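# Press the magnet-marked post's gauge pin fully in

## Task

Find which of the checking fixture's four posts has the yellow magnet on it, then press that post's gauge pin in until it bottoms out and keep it there for at least one second (it may spring back out afterwards); none of the other three pins may be pressed, and the magnet must not be moved.

## Robot and tools

Robot: two UR20 arms, left_arm and right_arm, each ending in a Robotiq 2F-85 two-finger gripper with a wrist camera. Bases in the scene frame: left_arm at (+0.060, +0.928, 0) m, right_arm at (-0.064, -0.817, 0) m, each turned only slightly about z. Scene frame: origin at table-top height midway between the arms, +z up, +x out over the table, left_arm on the +y side (these names do not match image left and right).

Frames: each arm reports its end_effector_position (m), end_effector_quat_wxyz and velocities in its own base frame. The gripper's fingers point along its +z and close along its y; end_effector_position is the pinch point between closed pads, and the fingertips extend about 19 mm past it when closed, 6 mm when open. A camera block projects about 10 cm toward the gripper's +x. Offsets in commands are taken along the current Hand target's own axes, not the base axes. Reported positions may be a few centimetres off.

execute_actions: arguments actions and optional cameras. actions is a list of actions; each action is a table of up to 15 rows, one row per 1/30 s control step, and if shorter its last row is held for the remaining steps of 15 (each action lasts 0.5 s). A row is one list of 18 numbers, all in [-1, 1], covering both arms even if one stays still: left dx, dy, dz, rx, ry, rz, gripper position, force_limit, speed, then the same nine for the right. The six pose numbers are an offset, not a pose, measured from that arm's Hand target at the start of the action; every row counts from that same start, so resending an offset in a new action moves the arm further. Scale: 1.0 equals 0.6 m for dx/dy/dz and 180 degrees for the rotation vector rx/ry/rz. Six zeros re-request the current Hand target. Gripper numbers are absolute settings; to leave a gripper alone resend its last three numbers (0 is a real command). An empty list only returns state and images. cameras: names to return; omitted or ["all"] gives all, [] gives none.

move: target is one 18-number row or a list of up to 15 rows, same layout and scale; every row is an offset from the Hand targets at the start of the move, not from the previous row. speed is the path top speed in m/s, 0.002 to 4.2 (default 0.25), one value or one per target; rotation is limited to twice that in rad/s. blend (m) rounds corners in a list. stop_force (N, 6 to 120, shared by both arms) ends an arm's path when its wrist sensor feels that much push against the motion; the arm then backs off slightly but keeps some pressure. zero (only with stop_force) re-zeroes the sensor of moving arms first, default true. blocking=false returns after 0.5 s while the move continues; not allowed with stop_force. The result adds a move: line: done (within 3 mm and 2 degrees), off_target, moving, held or fault, plus limits such as paced (pose clipped) or held (steps withheld). Paths do not avoid obstacles; keep them away from an arm's own base.

wait: seconds, 0 to 10; arms keep their last command. stop: brakes a running move. zoom_image: camera (cam_left_wrist or cam_right_wrist) and region [x0, y0, x1, y1] in pixels of the 896x504 image, at most 504 by 504. zero_wrist_force: arm. read_manual: licence texts only. finished_scene: scene number 1 to 3; ends the scene irreversibly.

Gripper: position +1 is fully open (85 mm), about -0.8 pads touch, -1 closes until blocked. force_limit and speed (both start at +1) set grip strength and closing rate (about 20, 85, 150 mm/s at -1, 0, +1). object_status: 0 moving, 1 blocked while opening, 2 blocked while closing (a grip), 3 reached target or fully closed. position_measured is in counts: 3 open, 230 pads together. For pressing a pin, a closed gripper makes a compact pusher.

Motion notes: commanded orientation is clipped to within 32 degrees of the measured one each step; Hand target in the result is the last (clipped) commanded pose, and the gripper may rest short of it, so a zero-offset action asks again. Motion lags commands by about 0.2 s. Joint speed limits apply, so big moves may be unfinished when a result returns.

Result lines: Joint positions, Joint torques (include gravity, noisy), Joint velocities ("within noise" when still), Wrist force/torque in the gripper's axes (a push reads as force from the surface into the arm), plus a peak-force line; Tool commands; step readings of position after execute_actions.

Avoid: the arms are stiff, so a target even slightly beyond a firm contact can trigger a fault. Net force around 150 N on an arm, or contact torque at joint limits (wrist joints 98.4 N m), stops the arm for 10 s. Press slowly with a modest stop_force, approach the pin from above along its axis, then retract without stop_force. Do not touch the magnet or neighbouring pins, do not knock anything off the table, avoid arm-to-arm contact (a clearance check helps but is not complete), and avoid long stretched holds that heat motors (MOTOR HOT at 70 °C, brake stop at 85 °C).

Each tool is called as name([rows], argument=value, ...), one row to a line, values as JSON.

## Session

execute_actions(actions=[])

Scene clock: 0.00 s.
left_arm: end_effector_position=(+0.6452, +0.5338, +0.3687) position_measured=3 object_status=3 end_effector_quat_wxyz=(+0.054, +0.895, -0.431, +0.101) | right_arm: end_effector_position=(+1.0094, -0.4085, +0.1239) position_measured=3 object_status=3 end_effector_quat_wxyz=(+0.497, -0.362, -0.574, -0.541)
Joint positions: left_arm=[0.541 -1.507 2.094 -2.179 -1.799 -1.706] | right_arm=[2.693 -2.576 -1.22 -2.623 2.507 -0.374]
Joint velocities: within noise
Joint torques (N m): no reading
Motor temperatures (°C): left_arm=[24 36 26 39 35 34] | right_arm=[29 36 36 38 34 39]
Wrist force (N): no reading
Wrist torque (N m): no reading
Wrist force, peak (N): no reading
Hand target: left_arm +0.6452, +0.5338, +0.3687; +0.054, +0.895, -0.431, +0.101 | right_arm +1.0094, -0.4085, +0.1239; +0.497, -0.362, -0.574, -0.541
Tool commands: left_gripper/position=+1.0 left_gripper/force_limit=+1.0 left_gripper/speed=+1.0 right_gripper/position=+1.0 right_gripper/force_limit=+1.0 right_gripper/speed=+1.0

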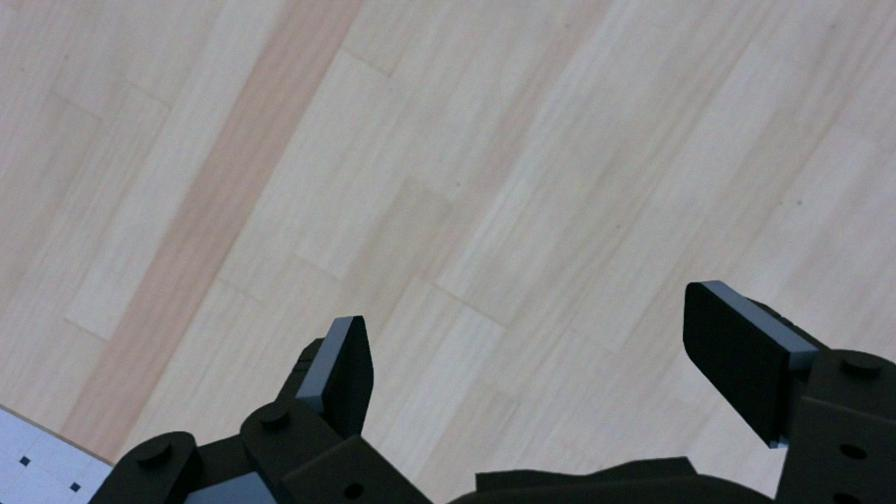

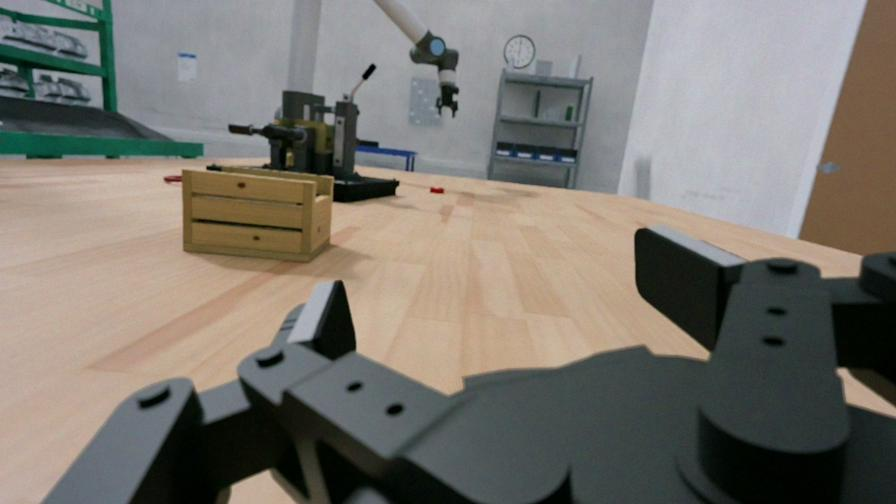

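zoom_image(camera="cam_right_wrist", region=[150, 50, 470, 280])

Scaled by 1.575 from the camera's 896x504 image, which has a finer 1280x720 frame.

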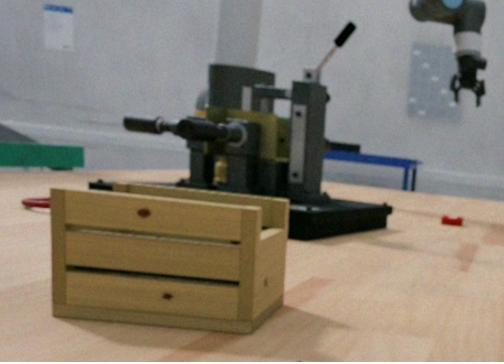

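move(target=[0.91,0.438,-0.263,0,0,0,1,1,1,0,0,0,0,0,0,1,1,1], speed=0.4, cameras=["cam_left_wrist"])

Scene clock: 3.40 s.
left_arm: end_effector_position=(+0.7508, -0.0161, +0.6486) position_measured=3 object_status=3 end_effector_quat_wxyz=(+0.054, +0.895, -0.431, +0.101) | right_arm: end_effector_position=(+1.0094, -0.4085, +0.1239) position_measured=3 object_status=3 end_effector_quat_wxyz=(+0.497, -0.362, -0.574, -0.541)
Joint positions: left_arm=[-0.224 -1.801 1.976 -1.92 -1.72 -2.482] | right_arm=[2.693 -2.576 -1.22 -2.623 2.507 -0.374]
Joint velocities: within noise
Joint torques (N m): left_arm=[-20.97 -22.68 -132.96 -7.73 4.35 -3.52] | right_arm=[2.31 247.11 75.39 -2.21 1.2 0.01]
Motor temperatures (°C): left_arm=[24 36 26 39 35 34] | right_arm=[29 36 36 38 34 39]
Wrist force (N): left_arm=[-0.1 -0.2 0.1] | right_arm=[0.0 0.2 0.3]
Wrist torque (N m): left_arm=[-0.08 0.01 -0.03] | right_arm=[0.04 0.00 0.00]
Wrist force, peak (N): left_arm=[3.9 1.5 -1.3] | right_arm=[0.1 0.2 0.6]
Hand target: left_arm +0.7508, -0.0162, +0.6486; +0.054, +0.895, -0.431, +0.101 | right_arm +1.0094, -0.4085, +0.1239; +0.497, -0.362, -0.574, -0.541
Off the commanded pose: left_arm 0.000 m, 0 deg | right_arm 0.000 m, 0 deg.
move: done
camera_calibration:
cam_left_wrist: T_world_to_cam=[[-0.854397, -0.519369, -0.0161653, 0.660455], [-0.518454, 0.849982, 0.0934708, 0.36551], [-0.0348057, 0.0882422, -0.995491, 0.799249], [0, 0, 0, 1]] pos_world=[0.781609, -0.0381848, 0.772157]
Images, in order (width x height): cam_left_wrist 896x504.

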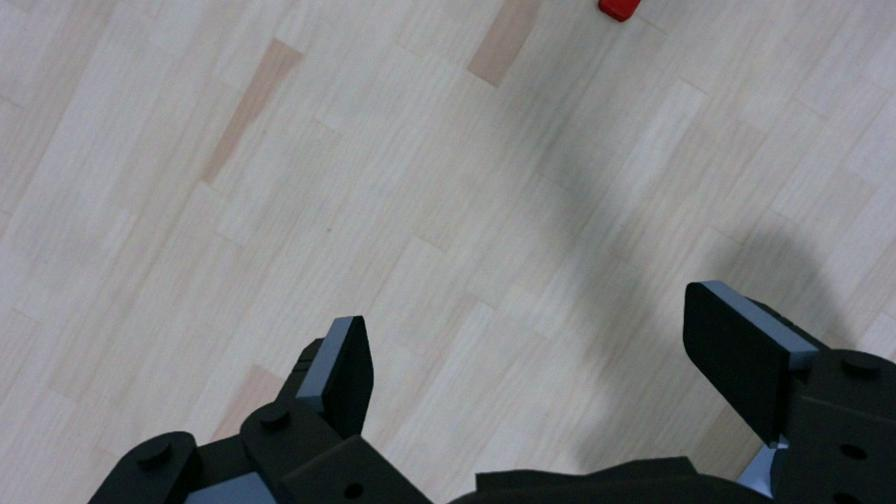

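move(target=[0.64,0.503,0.035,0,0,0,1,1,1,0,0,0,0,0,0,1,1,1], speed=0.4, cameras=["cam_left_wrist"])

Scene clock: 5.43 s.
left_arm: end_effector_position=(+0.7513, -0.4999, +0.7181) position_measured=3 object_status=3 end_effector_quat_wxyz=(+0.054, +0.895, -0.431, +0.101) | right_arm: end_effector_position=(+1.0094, -0.4085, +0.1239) position_measured=3 object_status=3 end_effector_quat_wxyz=(+0.497, -0.362, -0.574, -0.541)
Joint positions: left_arm=[-0.8 -1.655 1.772 -1.915 -1.602 -3.048] | right_arm=[2.693 -2.576 -1.22 -2.623 2.507 -0.374]
Joint velocities: within noise
Joint torques (N m): left_arm=[-12.41 -61.72 -134.15 -7.44 5.61 -4.47] | right_arm=[4.72 250.97 73.02 -1.85 1.61 0.35]
Motor temperatures (°C): left_arm=[24 36 26 39 35 34] | right_arm=[29 36 36 38 34 39]
Wrist force (N): left_arm=[-0.2 -0.5 -0.3] | right_arm=[0.2 0.0 0.2]
Wrist torque (N m): left_arm=[-0.07 0.04 0.03] | right_arm=[-0.01 -0.04 0.00]
Wrist force, peak (N): left_arm=[-3.4 -3.1 -0.1] | right_arm=[0.1 0.5 0.5]
Hand target: left_arm +0.7513, -0.5001, +0.7181; +0.054, +0.895, -0.431, +0.101 | right_arm +1.0094, -0.4085, +0.1239; +0.497, -0.362, -0.574, -0.541
Off the commanded pose: left_arm 0.000 m, 0 deg | right_arm 0.000 m, 0 deg.
move: done
camera_calibration:
cam_left_wrist: T_world_to_cam=[[-0.854395, -0.519376, -0.0160802, 0.410657], [-0.518451, 0.849978, 0.0935224, 0.770447], [-0.0349055, 0.0882418, -0.995487, 0.91122], [0, 0, 0, 1]] pos_world=[0.782109, -0.521985, 0.841658]
Images, in order (width x height): cam_left_wrist 896x504.

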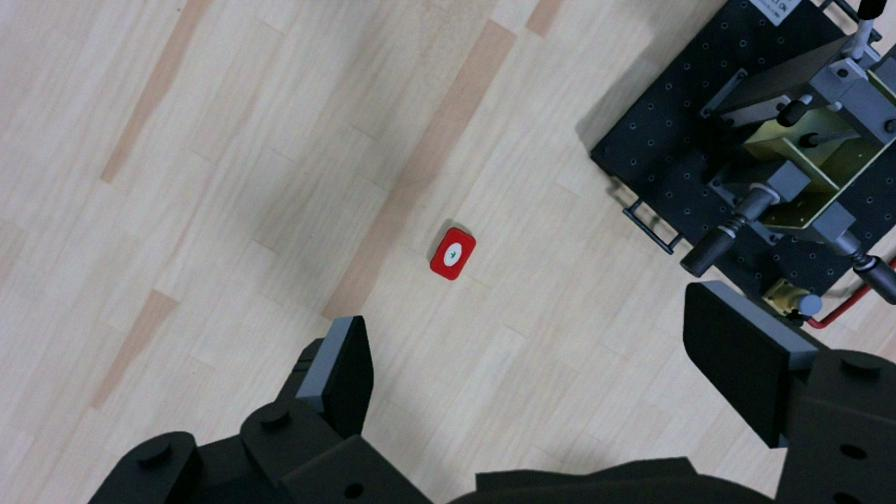

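move(target=[0.222,0.807,-0.025,0,0,0,1,1,1,0,0,0,0,0,0,1,1,1], speed=0.4, cameras=["cam_left_wrist"])

zoom_image(camera="cam_left_wrist", region=[250, 0, 700, 340])

Scene clock: 7.70 s.
left_arm: end_effector_position=(+0.4519, -0.9002, +0.7674) position_measured=3 object_status=3 end_effector_quat_wxyz=(+0.054, +0.895, -0.431, +0.101) | right_arm: end_effector_position=(+1.0094, -0.4085, +0.1239) position_measured=3 object_status=3 end_effector_quat_wxyz=(+0.497, -0.362, -0.574, -0.541)
Joint positions: left_arm=[-1.337 -1.54 1.589 -1.832 -1.483 -3.572] | right_arm=[2.693 -2.576 -1.22 -2.623 2.507 -0.374]
Joint velocities: within noise
Joint torques (N m): left_arm=[-12.27 -86.02 -129.94 -6.75 6.17 -4.3] | right_arm=[-0.38 254.9 72.48 -1.98 2.22 2.01]
Motor temperatures (°C): left_arm=[24 36 26 39 35 34] | right_arm=[29 36 36 38 34 39]
Wrist force (N): left_arm=[0.2 -0.9 -0.2] | right_arm=[0.3 0.2 0.3]
Wrist torque (N m): left_arm=[-0.17 -0.02 0.06] | right_arm=[0.03 -0.06 -0.01]
Wrist force, peak (N): left_arm=[-1.2 -4.6 0.1] | right_arm=[0.2 0.4 0.5]
Hand target: left_arm +0.4517, -0.9004, +0.7675; +0.054, +0.895, -0.431, +0.101 | right_arm +1.0094, -0.4085, +0.1239; +0.497, -0.362, -0.574, -0.541
Off the commanded pose: left_arm 0.000 m, 0 deg | right_arm 0.000 m, 0 deg.
move: done
camera_calibration:
cam_left_wrist: T_world_to_cam=[[-0.854395, -0.519376, -0.0160802, -0.0522601], [-0.518451, 0.849978, 0.0935224, 0.950849], [-0.0349055, 0.0882418, -0.995487, 0.98527], [0, 0, 0, 1]] pos_world=[0.482709, -0.922285, 0.891058]
Images, in order (width x height): cam_left_wrist 896x504.

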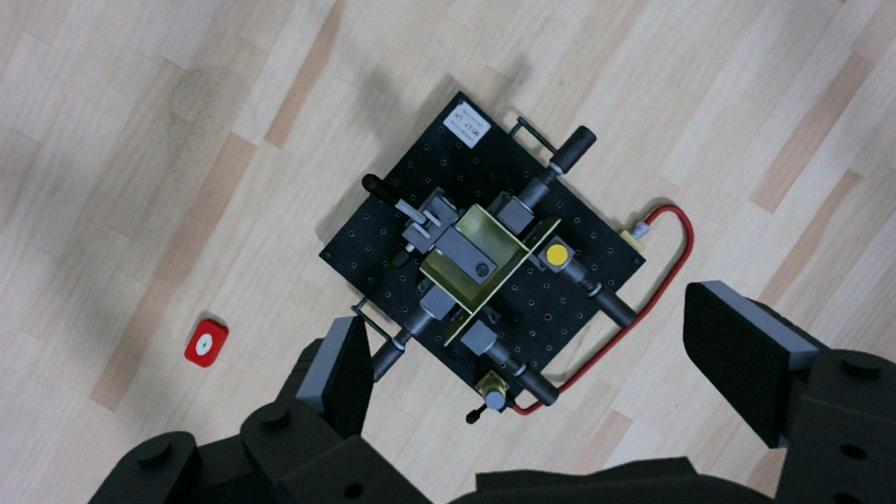

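Scaled by 1.120 from the camera's 896x504 image, which has a finer 1280x720 frame.

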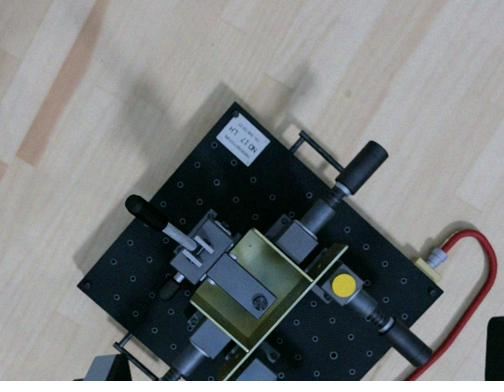

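move(target=[-0.465,0.464,0.444,0.0294,-0.0687,-0.229,-0.8,0,0,0,0,0,0,0,0,1,1,1], speed=0.4, cameras=["cam_left_wrist"])

zoom_image(camera="cam_left_wrist", region=[200, 0, 700, 504])

Scene clock: 11.20 s.
left_arm: end_effector_position=(+0.1000, -0.9105, +0.4475) position_measured=229 object_status=3 end_effector_quat_wxyz=(+0.000, +0.996, -0.087, +0.000) | right_arm: end_effector_position=(+1.0094, -0.4085, +0.1239) position_measured=3 object_status=3 end_effector_quat_wxyz=(+0.497, -0.362, -0.574, -0.541)
Joint positions: left_arm=[-1.683 -1.483 1.924 -2.011 -1.571 -4.65] | right_arm=[2.693 -2.576 -1.22 -2.623 2.507 -0.374]
Joint velocities: within noise
Joint torques (N m): left_arm=[-15.52 -86.49 -74.33 -13.63 -4.9 -4.97] | right_arm=[0.67 252.97 71.6 -0.56 2.78 2.25]
Motor temperatures (°C): left_arm=[24 36 26 39 35 34] | right_arm=[29 36 36 38 34 39]
Wrist force (N): left_arm=[-0.1 -0.1 -0.1] | right_arm=[0.0 0.0 0.3]
Wrist torque (N m): left_arm=[-0.06 -0.11 0.03] | right_arm=[0.00 0.01 0.00]
Wrist force, peak (N): left_arm=[2.4 -3.5 -2.9] | right_arm=[0.3 0.7 0.4]
Hand target: left_arm +0.0999, -0.9105, +0.4474; +0.000, +0.996, -0.087, +0.000 | right_arm +1.0094, -0.4085, +0.1239; +0.497, -0.362, -0.574, -0.541
Off the commanded pose: left_arm 0.000 m, 0 deg | right_arm 0.000 m, 0 deg.
move: done
camera_calibration:
cam_left_wrist: T_world_to_cam=[[-0.298792, -0.954313, 0.0032073, -0.823653], [-0.904935, 0.284396, 0.316561, 0.23108], [-0.30301, 0.0916835, -0.948567, 0.664249], [0, 0, 0, 1]] pos_world=[0.164286, -0.912641, 0.559575]
Images, in order (width x height): cam_left_wrist 896x504.

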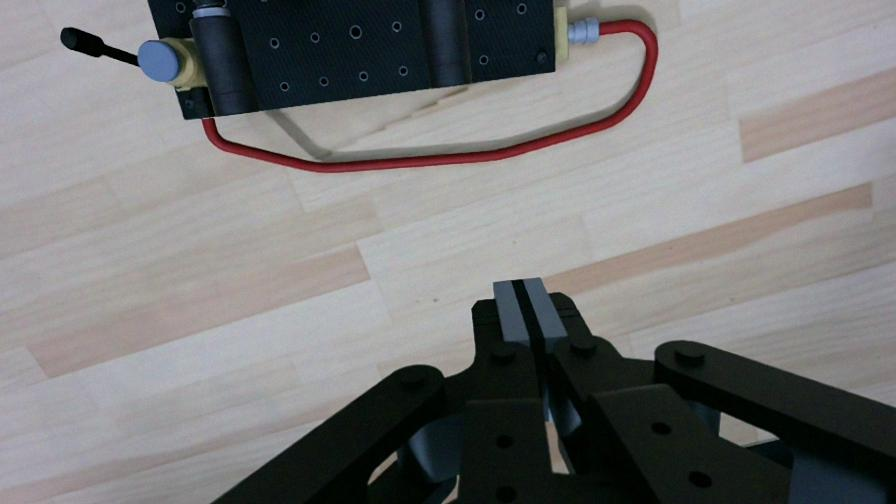

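Scaled by 1.000.

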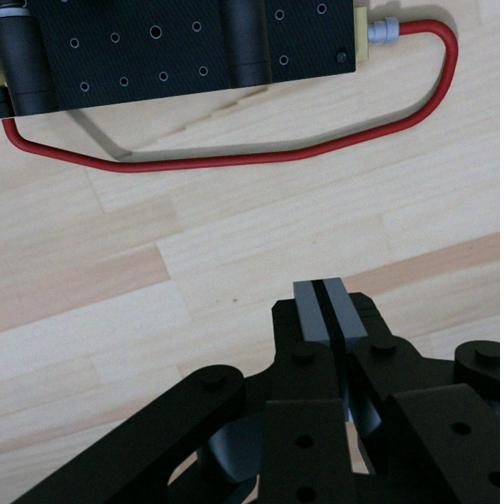

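move(target=[0,0,0.455,0,0,0,-0.8,0,0,0,0,0,0,0,0,1,1,1], speed=0.25, stop_force=15, cameras=["cam_left_wrist","cam_right_wrist"])

zoom_image(camera="cam_right_wrist", region=[200, 50, 440, 210])

Scene clock: 14.70 s.
left_arm: end_effector_position=(+0.0999, -0.9103, +0.1744) position_measured=229 object_status=3 end_effector_quat_wxyz=(+0.000, +0.996, -0.087, +0.000) | right_arm: end_effector_position=(+1.0094, -0.4085, +0.1239) position_measured=3 object_status=3 end_effector_quat_wxyz=(+0.497, -0.362, -0.574, -0.541)
Joint positions: left_arm=[-1.683 -1.271 2.123 -2.422 -1.571 -4.65] | right_arm=[2.693 -2.576 -1.22 -2.623 2.507 -0.374]
Joint velocities: within noise
Joint torques (N m): left_arm=[19.6 -113.13 -58.53 -12.33 3.89 2.62] | right_arm=[2.75 255 74.95 -1.05 3.2 3.64]
Motor temperatures (°C): left_arm=[24 36 26 39 35 34] | right_arm=[29 36 36 37 34 39]
Wrist force (N): left_arm=[-0.2 0.0 -0.1] | right_arm=[0.0 0.1 0.2]
Wrist torque (N m): left_arm=[-0.07 -0.08 0.03] | right_arm=[0.01 0.00 0.00]
Wrist force, peak (N): left_arm=[0.1 0.0 -3.4] | right_arm=[0.2 0.7 0.1]
Hand target: left_arm +0.0999, -0.9103, +0.1744; +0.000, +0.996, -0.087, +0.000 | right_arm +1.0094, -0.4085, +0.1239; +0.497, -0.362, -0.574, -0.541
Off the commanded pose: left_arm 0.000 m, 0 deg | right_arm 0.000 m, 0 deg.
move: done
camera_calibration:
cam_left_wrist: T_world_to_cam=[[-0.298736, -0.954331, 0.00308576, -0.822541], [-0.904955, 0.284303, 0.316588, 0.317178], [-0.303007, 0.0917837, -0.948558, 0.405195], [0, 0, 0, 1]] pos_world=[0.164086, -0.912342, 0.286475]

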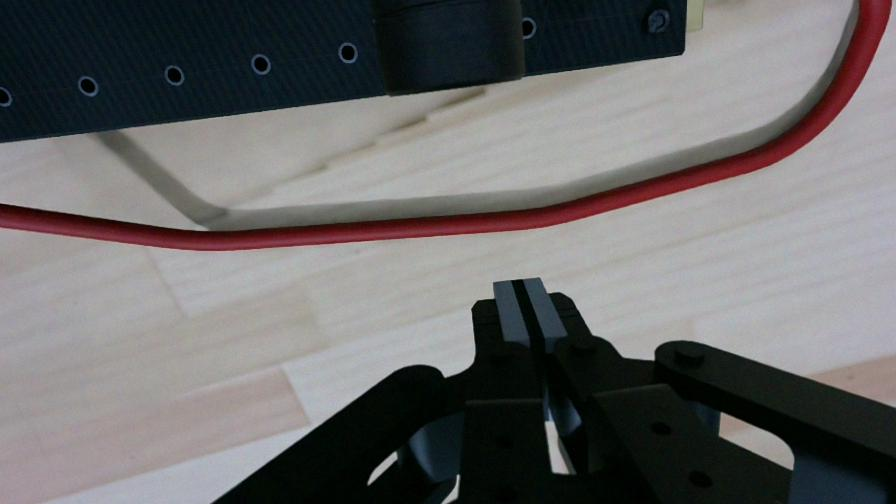

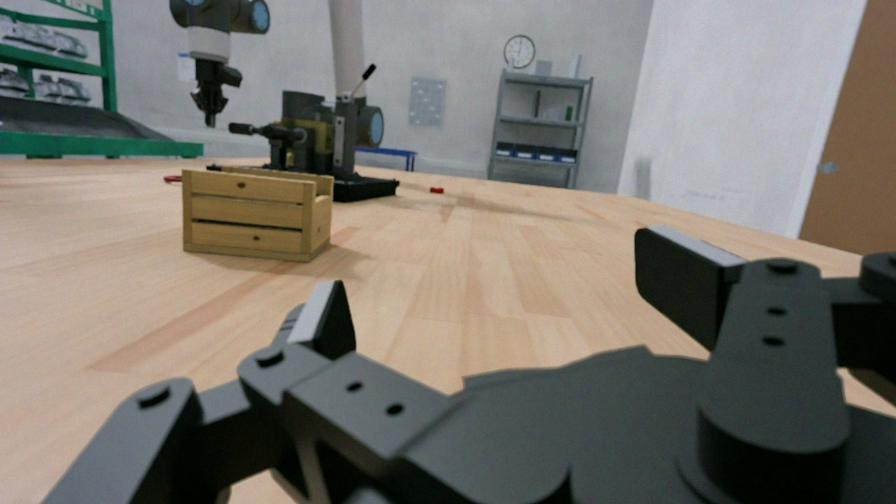

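Scaled by 2.100 from the camera's 896x504 image, which has a finer 1280x720 frame.

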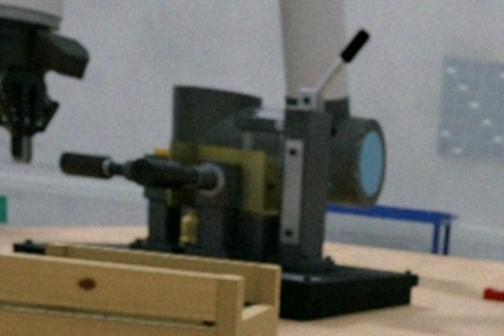

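move(target=[0.055,-0.0133,0.033,0,0,0,-0.8,0,0,0,0,0,0,0,0,1,1,1], speed=0.1, stop_force=10, cameras=["cam_left_wrist","cam_right_wrist"])

zoom_image(camera="cam_right_wrist", region=[160, 60, 360, 200])

Scene clock: 16.83 s.
left_arm: end_effector_position=(+0.1338, -0.9081, +0.1546) position_measured=229 object_status=3 end_effector_quat_wxyz=(+0.000, +0.996, -0.087, +0.000) | right_arm: end_effector_position=(+1.0094, -0.4085, +0.1239) position_measured=3 object_status=3 end_effector_quat_wxyz=(+0.497, -0.362, -0.574, -0.541)
Joint positions: left_arm=[-1.645 -1.248 2.13 -2.452 -1.571 -4.613] | right_arm=[2.693 -2.576 -1.22 -2.623 2.507 -0.374]
Joint velocities: within noise
Joint torques (N m): left_arm=[20.02 -115.82 -53.13 -12.65 -2.39 2.61] | right_arm=[-5.39 254.43 74.66 -0.59 3.11 3.22]
Motor temperatures (°C): left_arm=[24 36 26 39 35 34] | right_arm=[29 36 36 37 34 39]
Wrist force (N): left_arm=[-0.1 0.0 -0.1] | right_arm=[0.0 0.2 0.3]
Wrist torque (N m): left_arm=[-0.10 -0.07 0.03] | right_arm=[0.03 -0.01 -0.01]
Wrist force, peak (N): left_arm=[-1.3 0.3 -0.9] | right_arm=[0.5 0.5 0.3]
Hand target: left_arm +0.1338, -0.9081, +0.1546; +0.000, +0.996, -0.087, +0.000 | right_arm +1.0094, -0.4085, +0.1239; +0.497, -0.362, -0.574, -0.541
Off the commanded pose: left_arm 0.000 m, 0 deg | right_arm 0.000 m, 0 deg.
move: done
camera_calibration:
cam_left_wrist: T_world_to_cam=[[-0.29868, -0.954348, 0.0031665, -0.810397], [-0.904973, 0.284278, 0.316561, 0.353514], [-0.30301, 0.091685, -0.948567, 0.396406], [0, 0, 0, 1]] pos_world=[0.197986, -0.910242, 0.266675]

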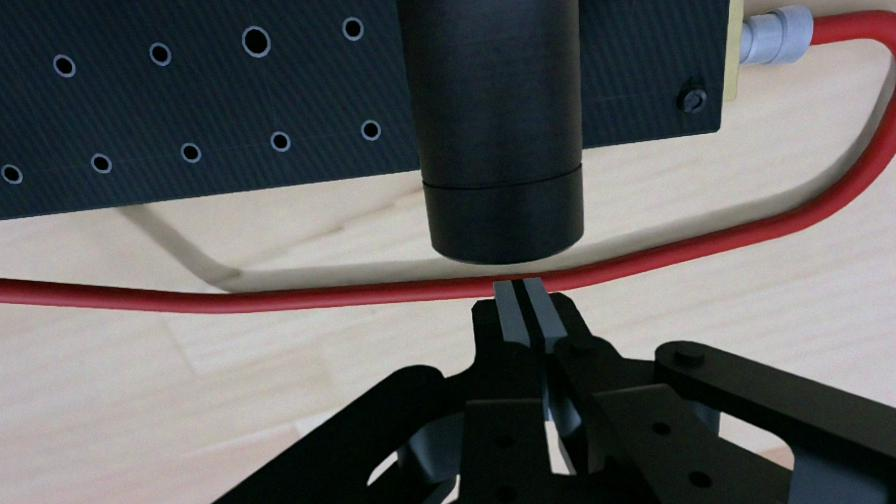

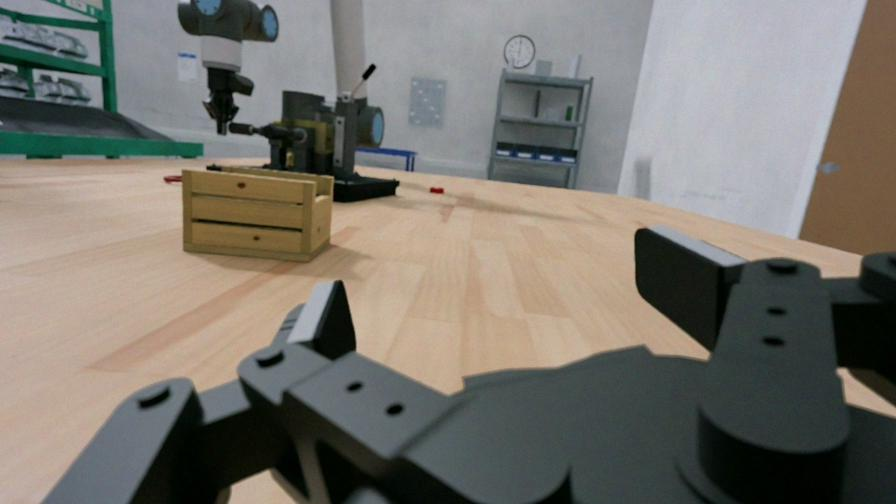

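Scaled by 2.520 from the camera's 896x504 image, which has a finer 1280x720 frame.

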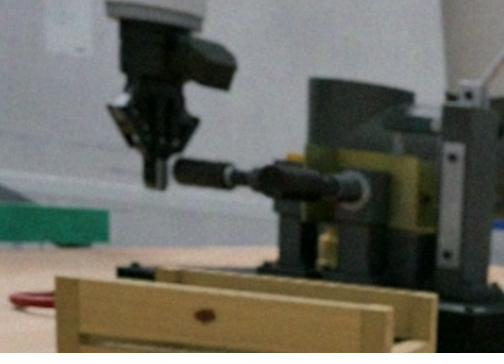

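move(target=[0.1,0,0,0,0,0,-0.8,0,0,0,0,0,0,0,0,1,1,1], speed=0.02, stop_force=40, cameras=["cam_left_wrist","cam_right_wrist"])

zoom_image(camera="cam_right_wrist", region=[160, 60, 360, 200])

Scene clock: 20.60 s.
left_arm: end_effector_position=(+0.1707, -0.9146, +0.1545) position_measured=229 object_status=3 end_effector_quat_wxyz=(+0.000, +0.996, -0.087, +0.000) | right_arm: end_effector_position=(+1.0094, -0.4085, +0.1239) position_measured=3 object_status=3 end_effector_quat_wxyz=(+0.497, -0.362, -0.574, -0.541)
Joint positions: left_arm=[-1.604 -1.237 2.112 -2.445 -1.571 -4.571] | right_arm=[2.693 -2.576 -1.22 -2.623 2.507 -0.374]
Joint velocities: within noise
Joint torques (N m): left_arm=[9.45 -168.48 -55.82 -10.12 12.69 -3.49] | right_arm=[-4.34 253.1 73.1 -1.02 3.4 3.45]
Motor temperatures (°C): left_arm=[24 36 26 39 35 34] | right_arm=[29 36 36 37 34 39]
Wrist force (N): left_arm=[-37.7 7.1 5.6] | right_arm=[0.0 0.0 0.3]
Wrist torque (N m): left_arm=[-0.01 0.84 -0.14] | right_arm=[0.00 0.00 -0.01]
Wrist force, peak (N): left_arm=[-102.6 -13.4 -18.7] | right_arm=[0.2 0.5 0.7]
Hand target: left_arm +0.1707, -0.9146, +0.1545; +0.000, +0.996, -0.087, +0.000 (not the last commanded pose) | right_arm +1.0094, -0.4085, +0.1239; +0.497, -0.362, -0.574, -0.541
Off the commanded pose: left_arm 0.022 m, 0 deg | right_arm 0.000 m, 0 deg.
move: contact (left_arm)
camera_calibration:
cam_left_wrist: T_world_to_cam=[[-0.298727, -0.954334, 0.00311397, -0.805511], [-0.904928, 0.284295, 0.316673, 0.388822], [-0.303097, 0.0917808, -0.94853, 0.408312], [0, 0, 0, 1]] pos_world=[0.234986, -0.916742, 0.266675]

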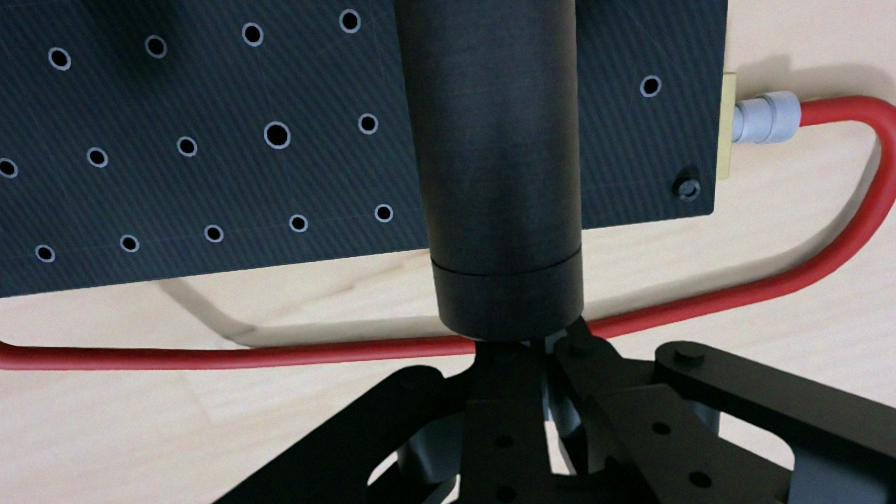

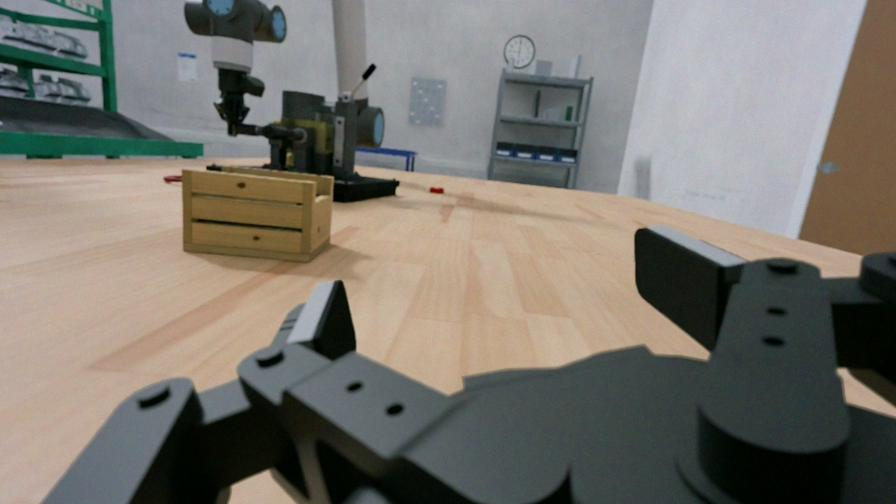

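Scaled by 2.520 from the camera's 896x504 image, which has a finer 1280x720 frame.

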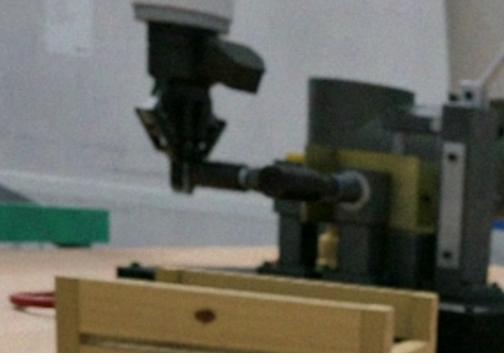

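move(target=[0.005,0,0,0,0,0,-0.8,0,0,0,0,0,0,0,0,1,1,1], speed=0.004, stop_force=60, zero=false, cameras=[])

wait(seconds=1.5, cameras=["cam_left_wrist","cam_right_wrist"])

zoom_image(camera="cam_right_wrist", region=[160, 60, 360, 200])

Scene clock: 21.73 s.
left_arm: end_effector_position=(+0.1709, -0.9146, +0.1545) position_measured=229 object_status=3 end_effector_quat_wxyz=(+0.000, +0.996, -0.087, +0.000) | right_arm: end_effector_position=(+1.0094, -0.4085, +0.1239) position_measured=3 object_status=3 end_effector_quat_wxyz=(+0.497, -0.362, -0.574, -0.541)
Joint positions: left_arm=[-1.604 -1.237 2.112 -2.445 -1.571 -4.571] | right_arm=[2.693 -2.576 -1.22 -2.623 2.507 -0.374]
Joint velocities: within noise
Joint torques (N m): left_arm=[28.44 -156.81 -71.27 -9.47 25.39 -3.15] | right_arm=[-4.5 255.83 74.19 -0.77 3.48 3.77]
Motor temperatures (°C): left_arm=[24 36 26 39 35 34] | right_arm=[29 36 36 37 34 39]
Wrist force (N): left_arm=[-64.4 13.1 6.5] | right_arm=[0.0 0.1 0.1]
Wrist torque (N m): left_arm=[0.16 1.56 -0.27] | right_arm=[0.01 0.00 0.00]
Wrist force, peak (N): left_arm=[-68.6 17.2 5.6] | right_arm=[0.2 0.4 0.4]
Hand target: left_arm +0.1709, -0.9146, +0.1545; +0.000, +0.996, -0.087, +0.000 (not the last commanded pose) | right_arm +1.0094, -0.4085, +0.1239; +0.497, -0.362, -0.574, -0.541
Off the commanded pose: left_arm 0.003 m, 0 deg | right_arm 0.000 m, 0 deg.
move: contact (left_arm)
No camera images: "cameras" was empty.

Scene clock: 23.23 s.
left_arm: end_effector_position=(+0.1709, -0.9146, +0.1545) position_measured=229 object_status=3 end_effector_quat_wxyz=(+0.000, +0.996, -0.087, +0.000) | right_arm: end_effector_position=(+1.0094, -0.4085, +0.1239) position_measured=3 object_status=3 end_effector_quat_wxyz=(+0.497, -0.362, -0.574, -0.541)
Joint positions: left_arm=[-1.604 -1.237 2.112 -2.445 -1.571 -4.571] | right_arm=[2.693 -2.576 -1.22 -2.623 2.507 -0.374]
Joint velocities: within noise
Joint torques (N m): left_arm=[33.23 -162.33 -52.9 -12.8 24.32 -3.93] | right_arm=[-7.44 255.06 75.23 -0.29 3.58 3.11]
Motor temperatures (°C): left_arm=[24 36 26 39 35 34] | right_arm=[29 36 36 37 34 39]
Wrist force (N): left_arm=[-63.6 12.5 4.2] | right_arm=[0.0 0.0 0.3]
Wrist torque (N m): left_arm=[0.15 1.57 -0.27] | right_arm=[0.00 0.01 0.00]
Wrist force, peak (N): left_arm=[-64.8 12.8 6.3] | right_arm=[0.1 0.3 0.8]
Hand target: left_arm +0.1709, -0.9146, +0.1545; +0.000, +0.996, -0.087, +0.000 (not the last commanded pose) | right_arm +1.0094, -0.4085, +0.1239; +0.497, -0.362, -0.574, -0.541
Tool commands: left_gripper/position=-0.8 left_gripper/force_limit=+0.0 left_gripper/speed=+0.0 right_gripper/position=+1.0 right_gripper/force_limit=+1.0 right_gripper/speed=+1.0
Off the commanded pose: left_arm 0.003 m, 0 deg | right_arm 0.000 m, 0 deg.
wait: 1.50 s; at rest by 0.17 s
camera_calibration:
cam_left_wrist: T_world_to_cam=[[-0.298631, -0.954364, 0.00311074, -0.805405], [-0.904929, 0.284195, 0.316759, 0.388861], [-0.303187, 0.0917791, -0.948501, 0.408376], [0, 0, 0, 1]] pos_world=[0.235187, -0.916642, 0.266675]

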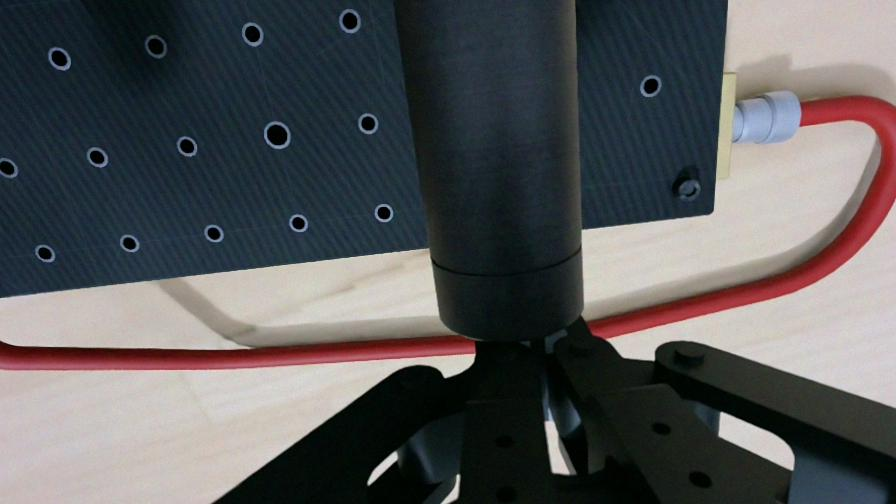

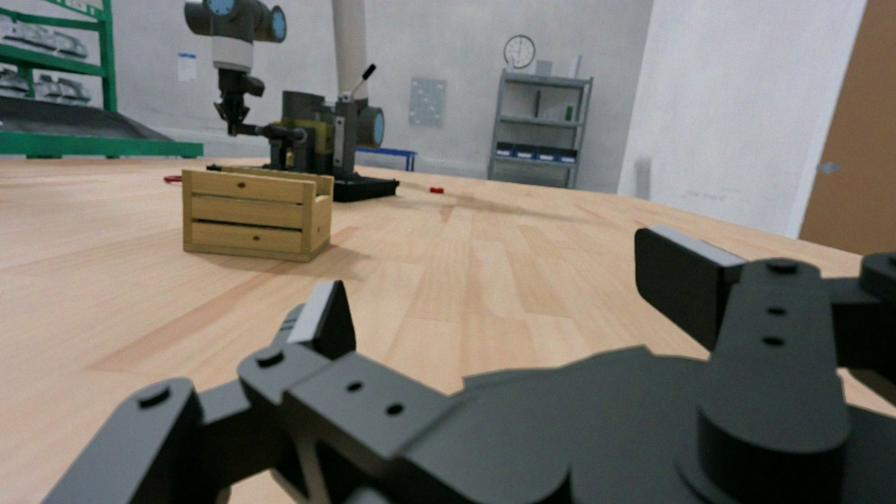

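Scaled by 2.520 from the camera's 896x504 image, which has a finer 1280x720 frame.

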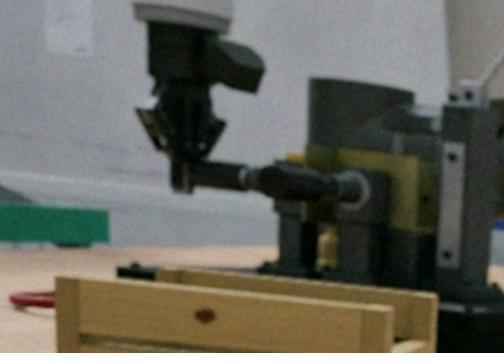

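move(target=[-0.08,0,0,0,0,0,-0.8,0,0,0,0,0,0,0,0,1,1,1], speed=0.1, cameras=["cam_left_wrist"])

finished_scene(scene=1)

Scene clock: 24.37 s.
left_arm: end_effector_position=(+0.1238, -0.9063, +0.1545) position_measured=229 object_status=3 end_effector_quat_wxyz=(+0.000, +0.996, -0.087, +0.000) | right_arm: end_effector_position=(+1.0094, -0.4085, +0.1239) position_measured=3 object_status=3 end_effector_quat_wxyz=(+0.497, -0.362, -0.574, -0.541)
Joint positions: left_arm=[-1.656 -1.251 2.134 -2.453 -1.571 -4.624] | right_arm=[2.693 -2.576 -1.22 -2.623 2.507 -0.374]
Joint velocities: within noise
Joint torques (N m): left_arm=[-25.2 -166.02 -47.59 -12.64 -0.67 -4.14] | right_arm=[-5.51 253.84 75.08 -1.05 4 3.01]
Motor temperatures (°C): left_arm=[24 36 26 39 35 34] | right_arm=[29 36 36 37 34 39]
Wrist force (N): left_arm=[-2.3 4.6 -0.3] | right_arm=[0.1 0.0 0.4]
Wrist torque (N m): left_arm=[0.74 0.33 0.03] | right_arm=[0.00 -0.02 0.00]
Wrist force, peak (N): left_arm=[-64.1 12.4 3.4] | right_arm=[0.0 0.6 0.5]
Hand target: left_arm +0.1237, -0.9062, +0.1545; +0.000, +0.996, -0.087, +0.000 | right_arm +1.0094, -0.4085, +0.1239; +0.497, -0.362, -0.574, -0.541
Off the commanded pose: left_arm 0.000 m, 0 deg | right_arm 0.000 m, 0 deg.
move: done
camera_calibration:
cam_left_wrist: T_world_to_cam=[[-0.298631, -0.954364, 0.00311108, -0.81155], [-0.904919, 0.284192, 0.31679, 0.343867], [-0.303217, 0.0917882, -0.948491, 0.393345], [0, 0, 0, 1]] pos_world=[0.188087, -0.908342, 0.266675]
Images, in order (width x height): cam_left_wrist 896x504.

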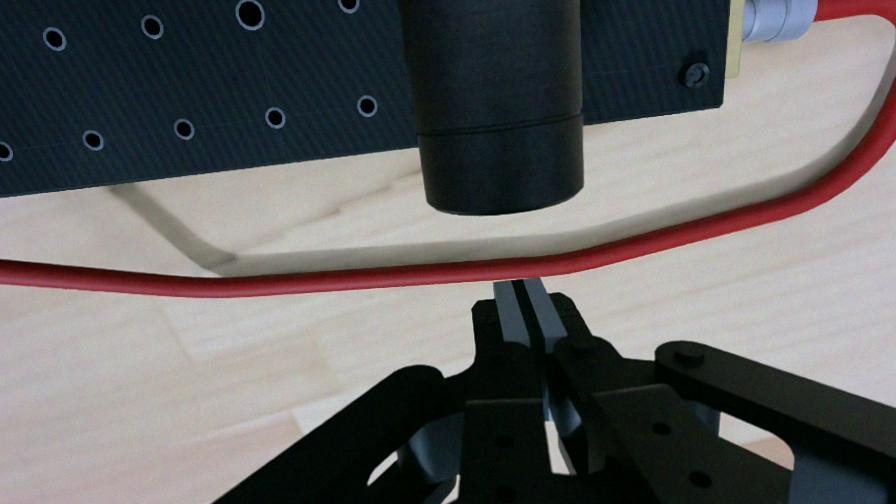

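The scene is finished: the task was done.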